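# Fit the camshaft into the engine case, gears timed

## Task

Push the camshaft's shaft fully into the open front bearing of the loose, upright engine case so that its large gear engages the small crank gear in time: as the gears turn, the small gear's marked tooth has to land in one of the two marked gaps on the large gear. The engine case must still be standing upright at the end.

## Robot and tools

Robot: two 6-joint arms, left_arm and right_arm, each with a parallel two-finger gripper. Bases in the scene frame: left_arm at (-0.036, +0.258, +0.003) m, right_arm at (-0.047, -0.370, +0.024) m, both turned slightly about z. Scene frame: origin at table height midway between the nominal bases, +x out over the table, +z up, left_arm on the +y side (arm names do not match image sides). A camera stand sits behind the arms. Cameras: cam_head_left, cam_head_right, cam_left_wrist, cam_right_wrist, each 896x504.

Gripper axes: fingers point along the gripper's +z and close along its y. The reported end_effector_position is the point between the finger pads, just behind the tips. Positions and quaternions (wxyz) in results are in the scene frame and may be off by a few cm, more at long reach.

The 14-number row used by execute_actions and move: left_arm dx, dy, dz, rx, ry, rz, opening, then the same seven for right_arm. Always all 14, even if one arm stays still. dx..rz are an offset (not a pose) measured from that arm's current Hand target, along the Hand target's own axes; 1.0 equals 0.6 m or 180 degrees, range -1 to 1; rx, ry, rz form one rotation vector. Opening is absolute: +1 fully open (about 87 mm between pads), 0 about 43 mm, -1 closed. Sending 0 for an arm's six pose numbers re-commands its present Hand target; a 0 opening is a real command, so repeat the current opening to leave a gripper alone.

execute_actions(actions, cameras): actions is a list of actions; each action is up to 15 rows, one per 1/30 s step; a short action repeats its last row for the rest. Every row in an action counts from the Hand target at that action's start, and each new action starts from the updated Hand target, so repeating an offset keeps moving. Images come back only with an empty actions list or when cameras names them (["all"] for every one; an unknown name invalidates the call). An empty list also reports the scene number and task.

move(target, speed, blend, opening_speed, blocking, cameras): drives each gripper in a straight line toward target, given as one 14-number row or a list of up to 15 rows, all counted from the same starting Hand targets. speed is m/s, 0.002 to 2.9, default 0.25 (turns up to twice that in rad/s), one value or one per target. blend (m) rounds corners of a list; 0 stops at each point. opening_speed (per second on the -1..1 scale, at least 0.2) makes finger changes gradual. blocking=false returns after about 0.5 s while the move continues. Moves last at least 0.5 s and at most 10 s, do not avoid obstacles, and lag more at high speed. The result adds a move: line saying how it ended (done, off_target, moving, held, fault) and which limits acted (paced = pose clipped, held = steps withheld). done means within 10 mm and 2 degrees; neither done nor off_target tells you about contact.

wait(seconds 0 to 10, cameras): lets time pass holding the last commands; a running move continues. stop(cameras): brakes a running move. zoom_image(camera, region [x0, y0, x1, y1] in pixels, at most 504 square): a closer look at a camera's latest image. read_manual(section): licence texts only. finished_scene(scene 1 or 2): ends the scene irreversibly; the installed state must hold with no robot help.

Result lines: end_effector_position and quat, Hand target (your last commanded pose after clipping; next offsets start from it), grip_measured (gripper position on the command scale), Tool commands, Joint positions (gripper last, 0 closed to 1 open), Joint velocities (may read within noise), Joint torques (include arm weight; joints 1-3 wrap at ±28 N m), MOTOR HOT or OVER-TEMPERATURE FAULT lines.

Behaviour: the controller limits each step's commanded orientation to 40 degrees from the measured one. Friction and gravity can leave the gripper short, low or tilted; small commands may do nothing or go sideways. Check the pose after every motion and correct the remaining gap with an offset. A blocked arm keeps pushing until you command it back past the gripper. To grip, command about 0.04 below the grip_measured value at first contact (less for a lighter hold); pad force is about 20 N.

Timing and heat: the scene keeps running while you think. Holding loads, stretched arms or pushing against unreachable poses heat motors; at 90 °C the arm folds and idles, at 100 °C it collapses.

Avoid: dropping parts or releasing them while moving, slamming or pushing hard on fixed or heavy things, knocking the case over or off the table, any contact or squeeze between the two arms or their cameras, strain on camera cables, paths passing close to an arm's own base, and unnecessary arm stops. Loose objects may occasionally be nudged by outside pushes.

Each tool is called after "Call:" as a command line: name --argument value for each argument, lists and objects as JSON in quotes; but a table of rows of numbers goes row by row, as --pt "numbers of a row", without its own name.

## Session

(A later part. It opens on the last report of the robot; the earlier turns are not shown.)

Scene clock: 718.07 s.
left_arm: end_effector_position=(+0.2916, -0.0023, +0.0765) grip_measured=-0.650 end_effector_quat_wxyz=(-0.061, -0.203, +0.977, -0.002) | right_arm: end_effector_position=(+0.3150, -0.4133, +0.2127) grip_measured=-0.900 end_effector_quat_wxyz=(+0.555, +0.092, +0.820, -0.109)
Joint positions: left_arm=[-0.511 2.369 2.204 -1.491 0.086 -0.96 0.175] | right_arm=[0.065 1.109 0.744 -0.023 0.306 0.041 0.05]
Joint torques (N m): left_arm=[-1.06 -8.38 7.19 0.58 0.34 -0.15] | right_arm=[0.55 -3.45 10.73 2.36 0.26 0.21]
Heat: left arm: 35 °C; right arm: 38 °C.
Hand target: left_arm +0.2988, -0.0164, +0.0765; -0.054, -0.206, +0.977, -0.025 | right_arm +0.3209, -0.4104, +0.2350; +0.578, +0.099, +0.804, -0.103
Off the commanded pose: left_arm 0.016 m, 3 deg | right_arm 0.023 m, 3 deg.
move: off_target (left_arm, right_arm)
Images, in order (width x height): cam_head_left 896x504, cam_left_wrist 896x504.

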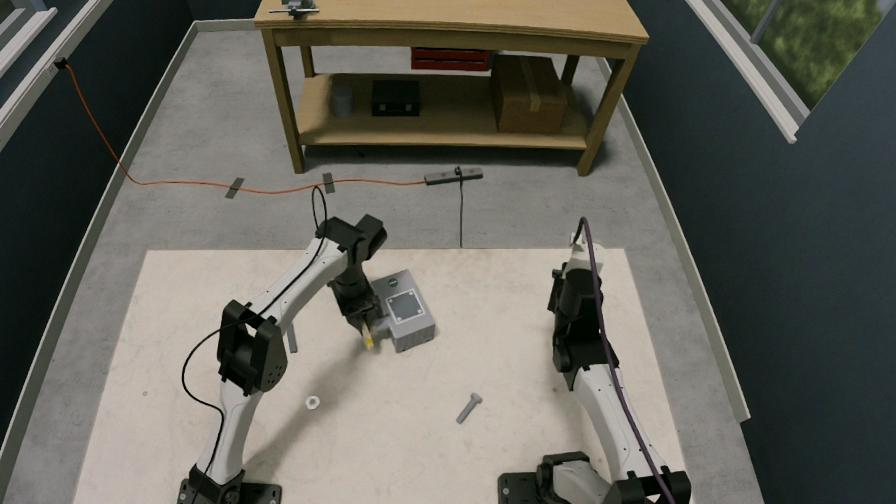

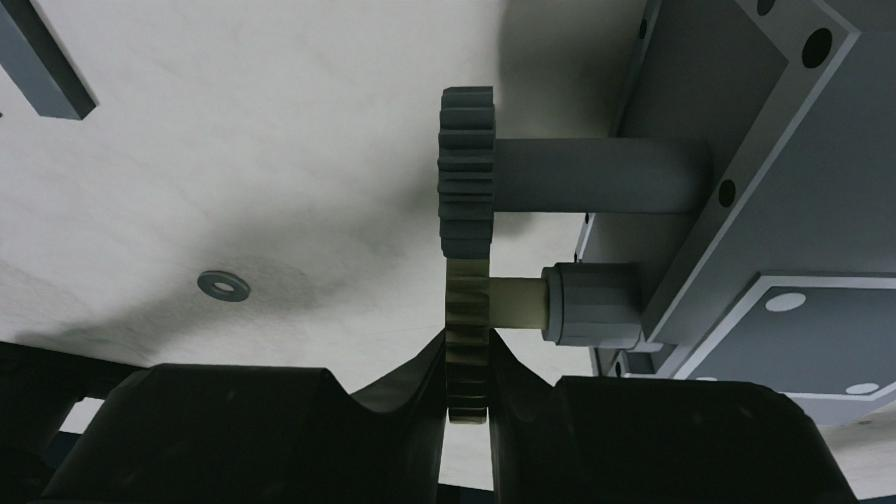

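Call:
move --pt "0 -0.003 0 0 0 0 -0.95 0 0 0 0 0 0 -0.9" --pt "0 0.018 0 0 0 0 -0.95 0 0 0 0 0 0 -0.9" --pt "0 0.018 0 0 0 0 -0.5 0 0 0 0 0 0 -0.9" --speed 0.04 --opening_speed 0.3 --cameras '["cam_head_left","cam_left_wrist"]'

Call:
zoom_image --camera "cam_left_wrist" --region '[400, 60, 700, 430]'

Scene clock: 729.43 s.
left_arm: end_effector_position=(+0.2888, -0.0042, +0.0725) grip_measured=-0.500 end_effector_quat_wxyz=(-0.066, -0.203, +0.977, -0.012) | right_arm: end_effector_position=(+0.3150, -0.4133, +0.2127) grip_measured=-0.900 end_effector_quat_wxyz=(+0.555, +0.092, +0.820, -0.109)
Joint positions: left_arm=[-0.509 2.35 2.152 -1.452 0.108 -0.958 0.25] | right_arm=[0.065 1.109 0.744 -0.023 0.306 0.041 0.05]
Joint torques (N m): left_arm=[-0.1 -10.5 4.46 0.55 0.12 -0.05] | right_arm=[0.65 -3.36 10.77 2.35 0.24 0.2]
Heat: left arm: 36 °C; right arm: 38 °C.
Hand target: left_arm +0.2945, -0.0066, +0.0763; -0.054, -0.206, +0.977, -0.026 | right_arm +0.3209, -0.4104, +0.2350; +0.578, +0.099, +0.804, -0.103
Off the commanded pose: left_arm 0.007 m, 2 deg | right_arm 0.023 m, 3 deg.
move: off_target (right_arm)
Images, in order (width x height): cam_head_left 896x504, cam_left_wrist 896x504.

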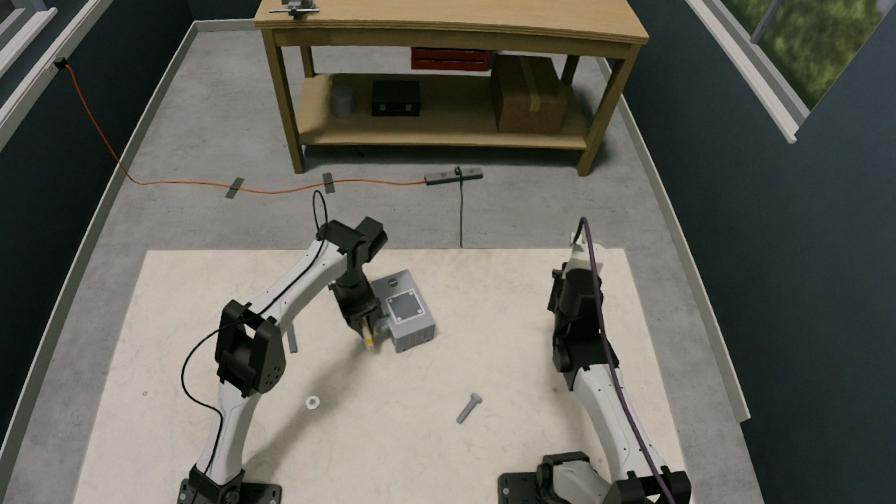

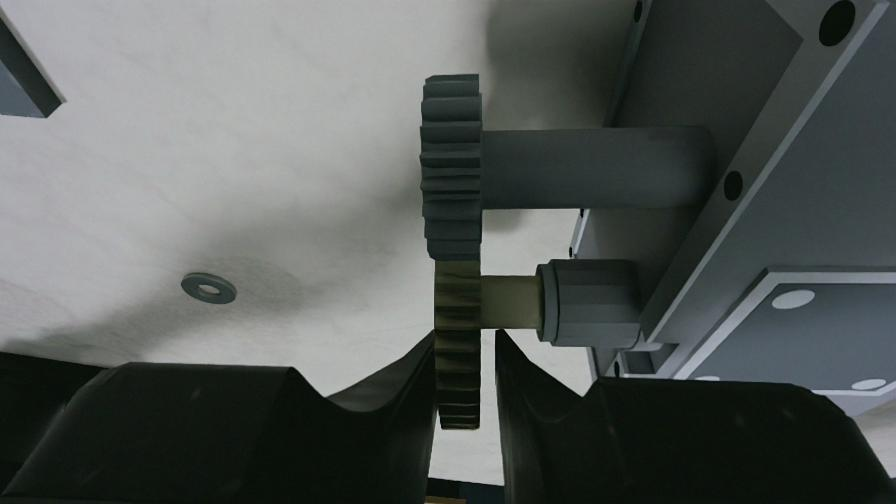

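Scaled by 1.362 from the camera's 896x504 image, which has a finer 1280x720 frame.

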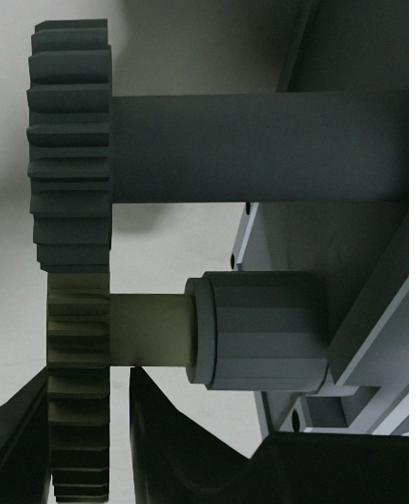

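Call:
move --pt "0 0.006 -0.01 0 0 0 -0.5 0 0 0 0 0 0 -0.9" --pt "0 0.008 -0.17 0 0 0 -0.5 0 0 0 0 0 0 -0.9" --pt "0 0.22 -0.17 0 0 0 -0.5 0 0 0 0 0 0 -0.9" --speed '[0.04,0.1,0.2]' --cameras '["all"]'

Call:
zoom_image --camera "cam_head_left" --region '[330, 260, 450, 380]'

Scene clock: 743.20 s.
left_arm: end_effector_position=(+0.2538, +0.1172, +0.1655) grip_measured=-0.500 end_effector_quat_wxyz=(-0.054, -0.210, +0.976, -0.032) | right_arm: end_effector_position=(+0.3150, -0.4133, +0.2127) grip_measured=-0.900 end_effector_quat_wxyz=(+0.555, +0.092, +0.820, -0.109)
Joint positions: left_arm=[-0.263 1.949 1.896 -1.58 0.11 -0.728 0.25] | right_arm=[0.065 1.109 0.744 -0.023 0.306 0.041 0.05]
Joint torques (N m): left_arm=[-0.2 -9.21 4.38 0.27 -0.01 0.08] | right_arm=[0.55 -3.38 10.7 2.36 0.22 0.2]
Heat: left arm: 37 °C; right arm: 38 °C.
Hand target: left_arm +0.2505, +0.1214, +0.1739; -0.054, -0.206, +0.977, -0.025 | right_arm +0.3209, -0.4104, +0.2350; +0.578, +0.099, +0.804, -0.103
Off the commanded pose: left_arm 0.010 m, 1 deg | right_arm 0.023 m, 3 deg.
joint sent to its limit (left arm) — joint 4 (wrist pitch), lower limit. The joint targets still meet the commanded pose.
move: off_target (right_arm)

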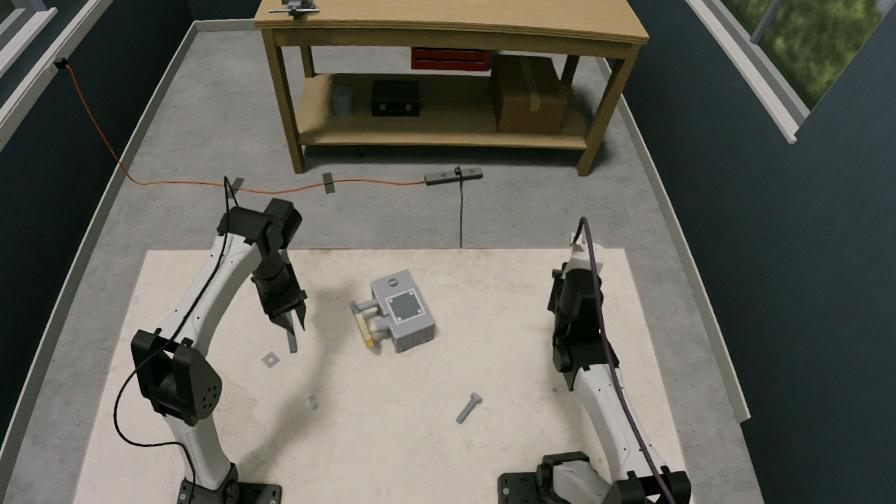

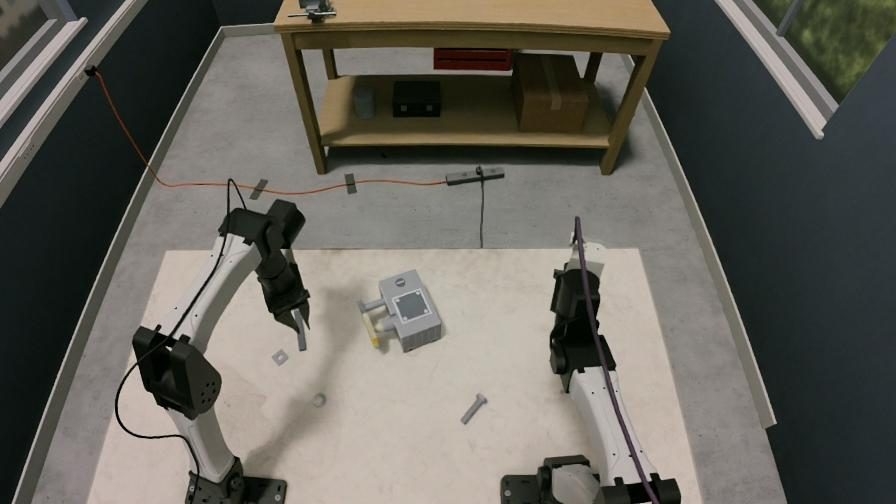

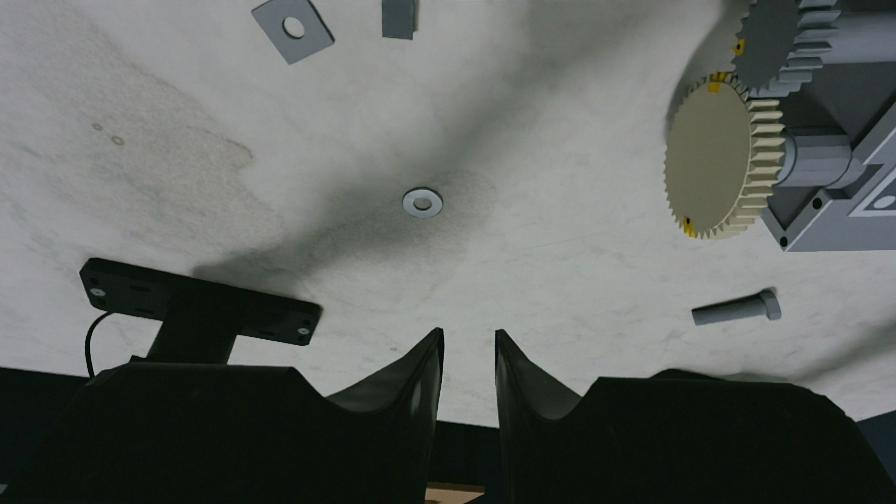

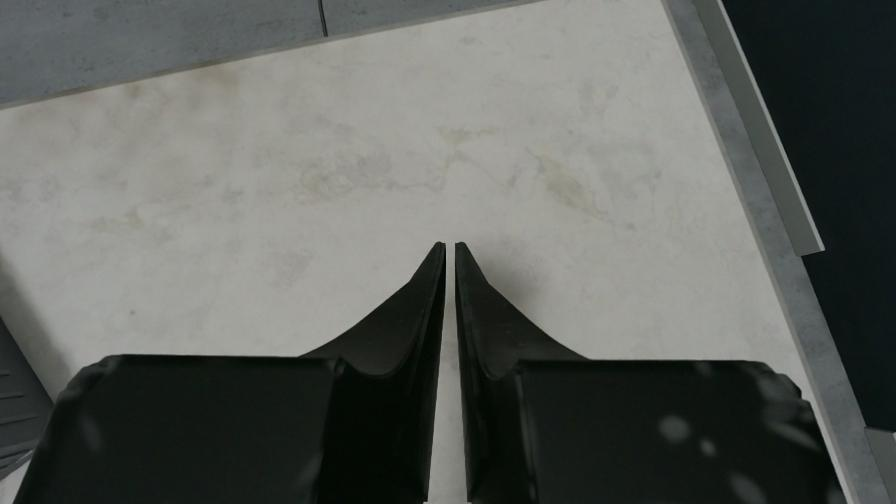

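Scaled by 4.200 from the camera's 896x504 image, which has a finer 1280x720 frame.

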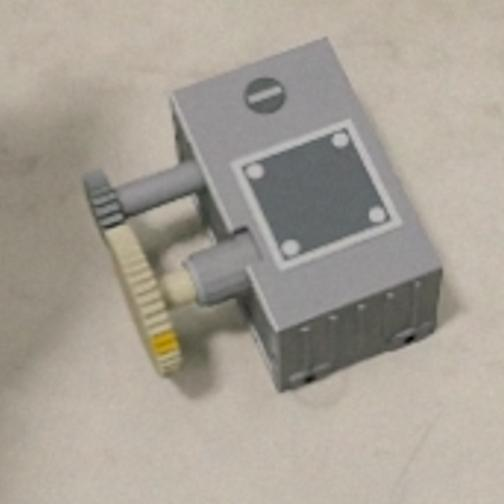

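Call:
zoom_image --camera "cam_left_wrist" --region '[670, 0, 850, 130]'

Scaled by 2.800 from the camera's 896x504 image, which has a finer 1280x720 frame.

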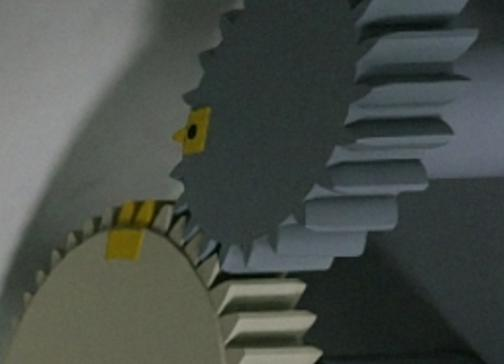

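Call:
zoom_image --camera "cam_left_wrist" --region '[700, 30, 785, 110]'

Scaled by 5.929 from the camera's 896x504 image, which has a finer 1280x720 frame.

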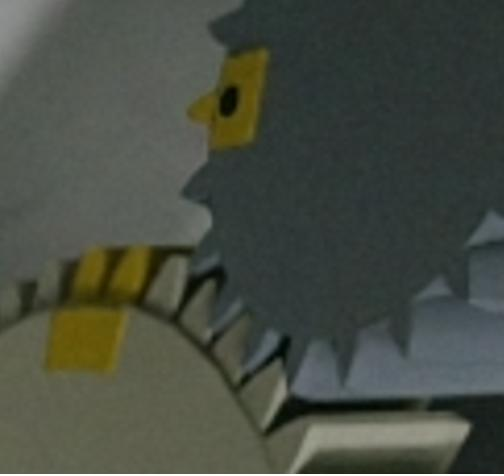

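Call:
finished_scene --scene 1

The scene is finished: the task was done.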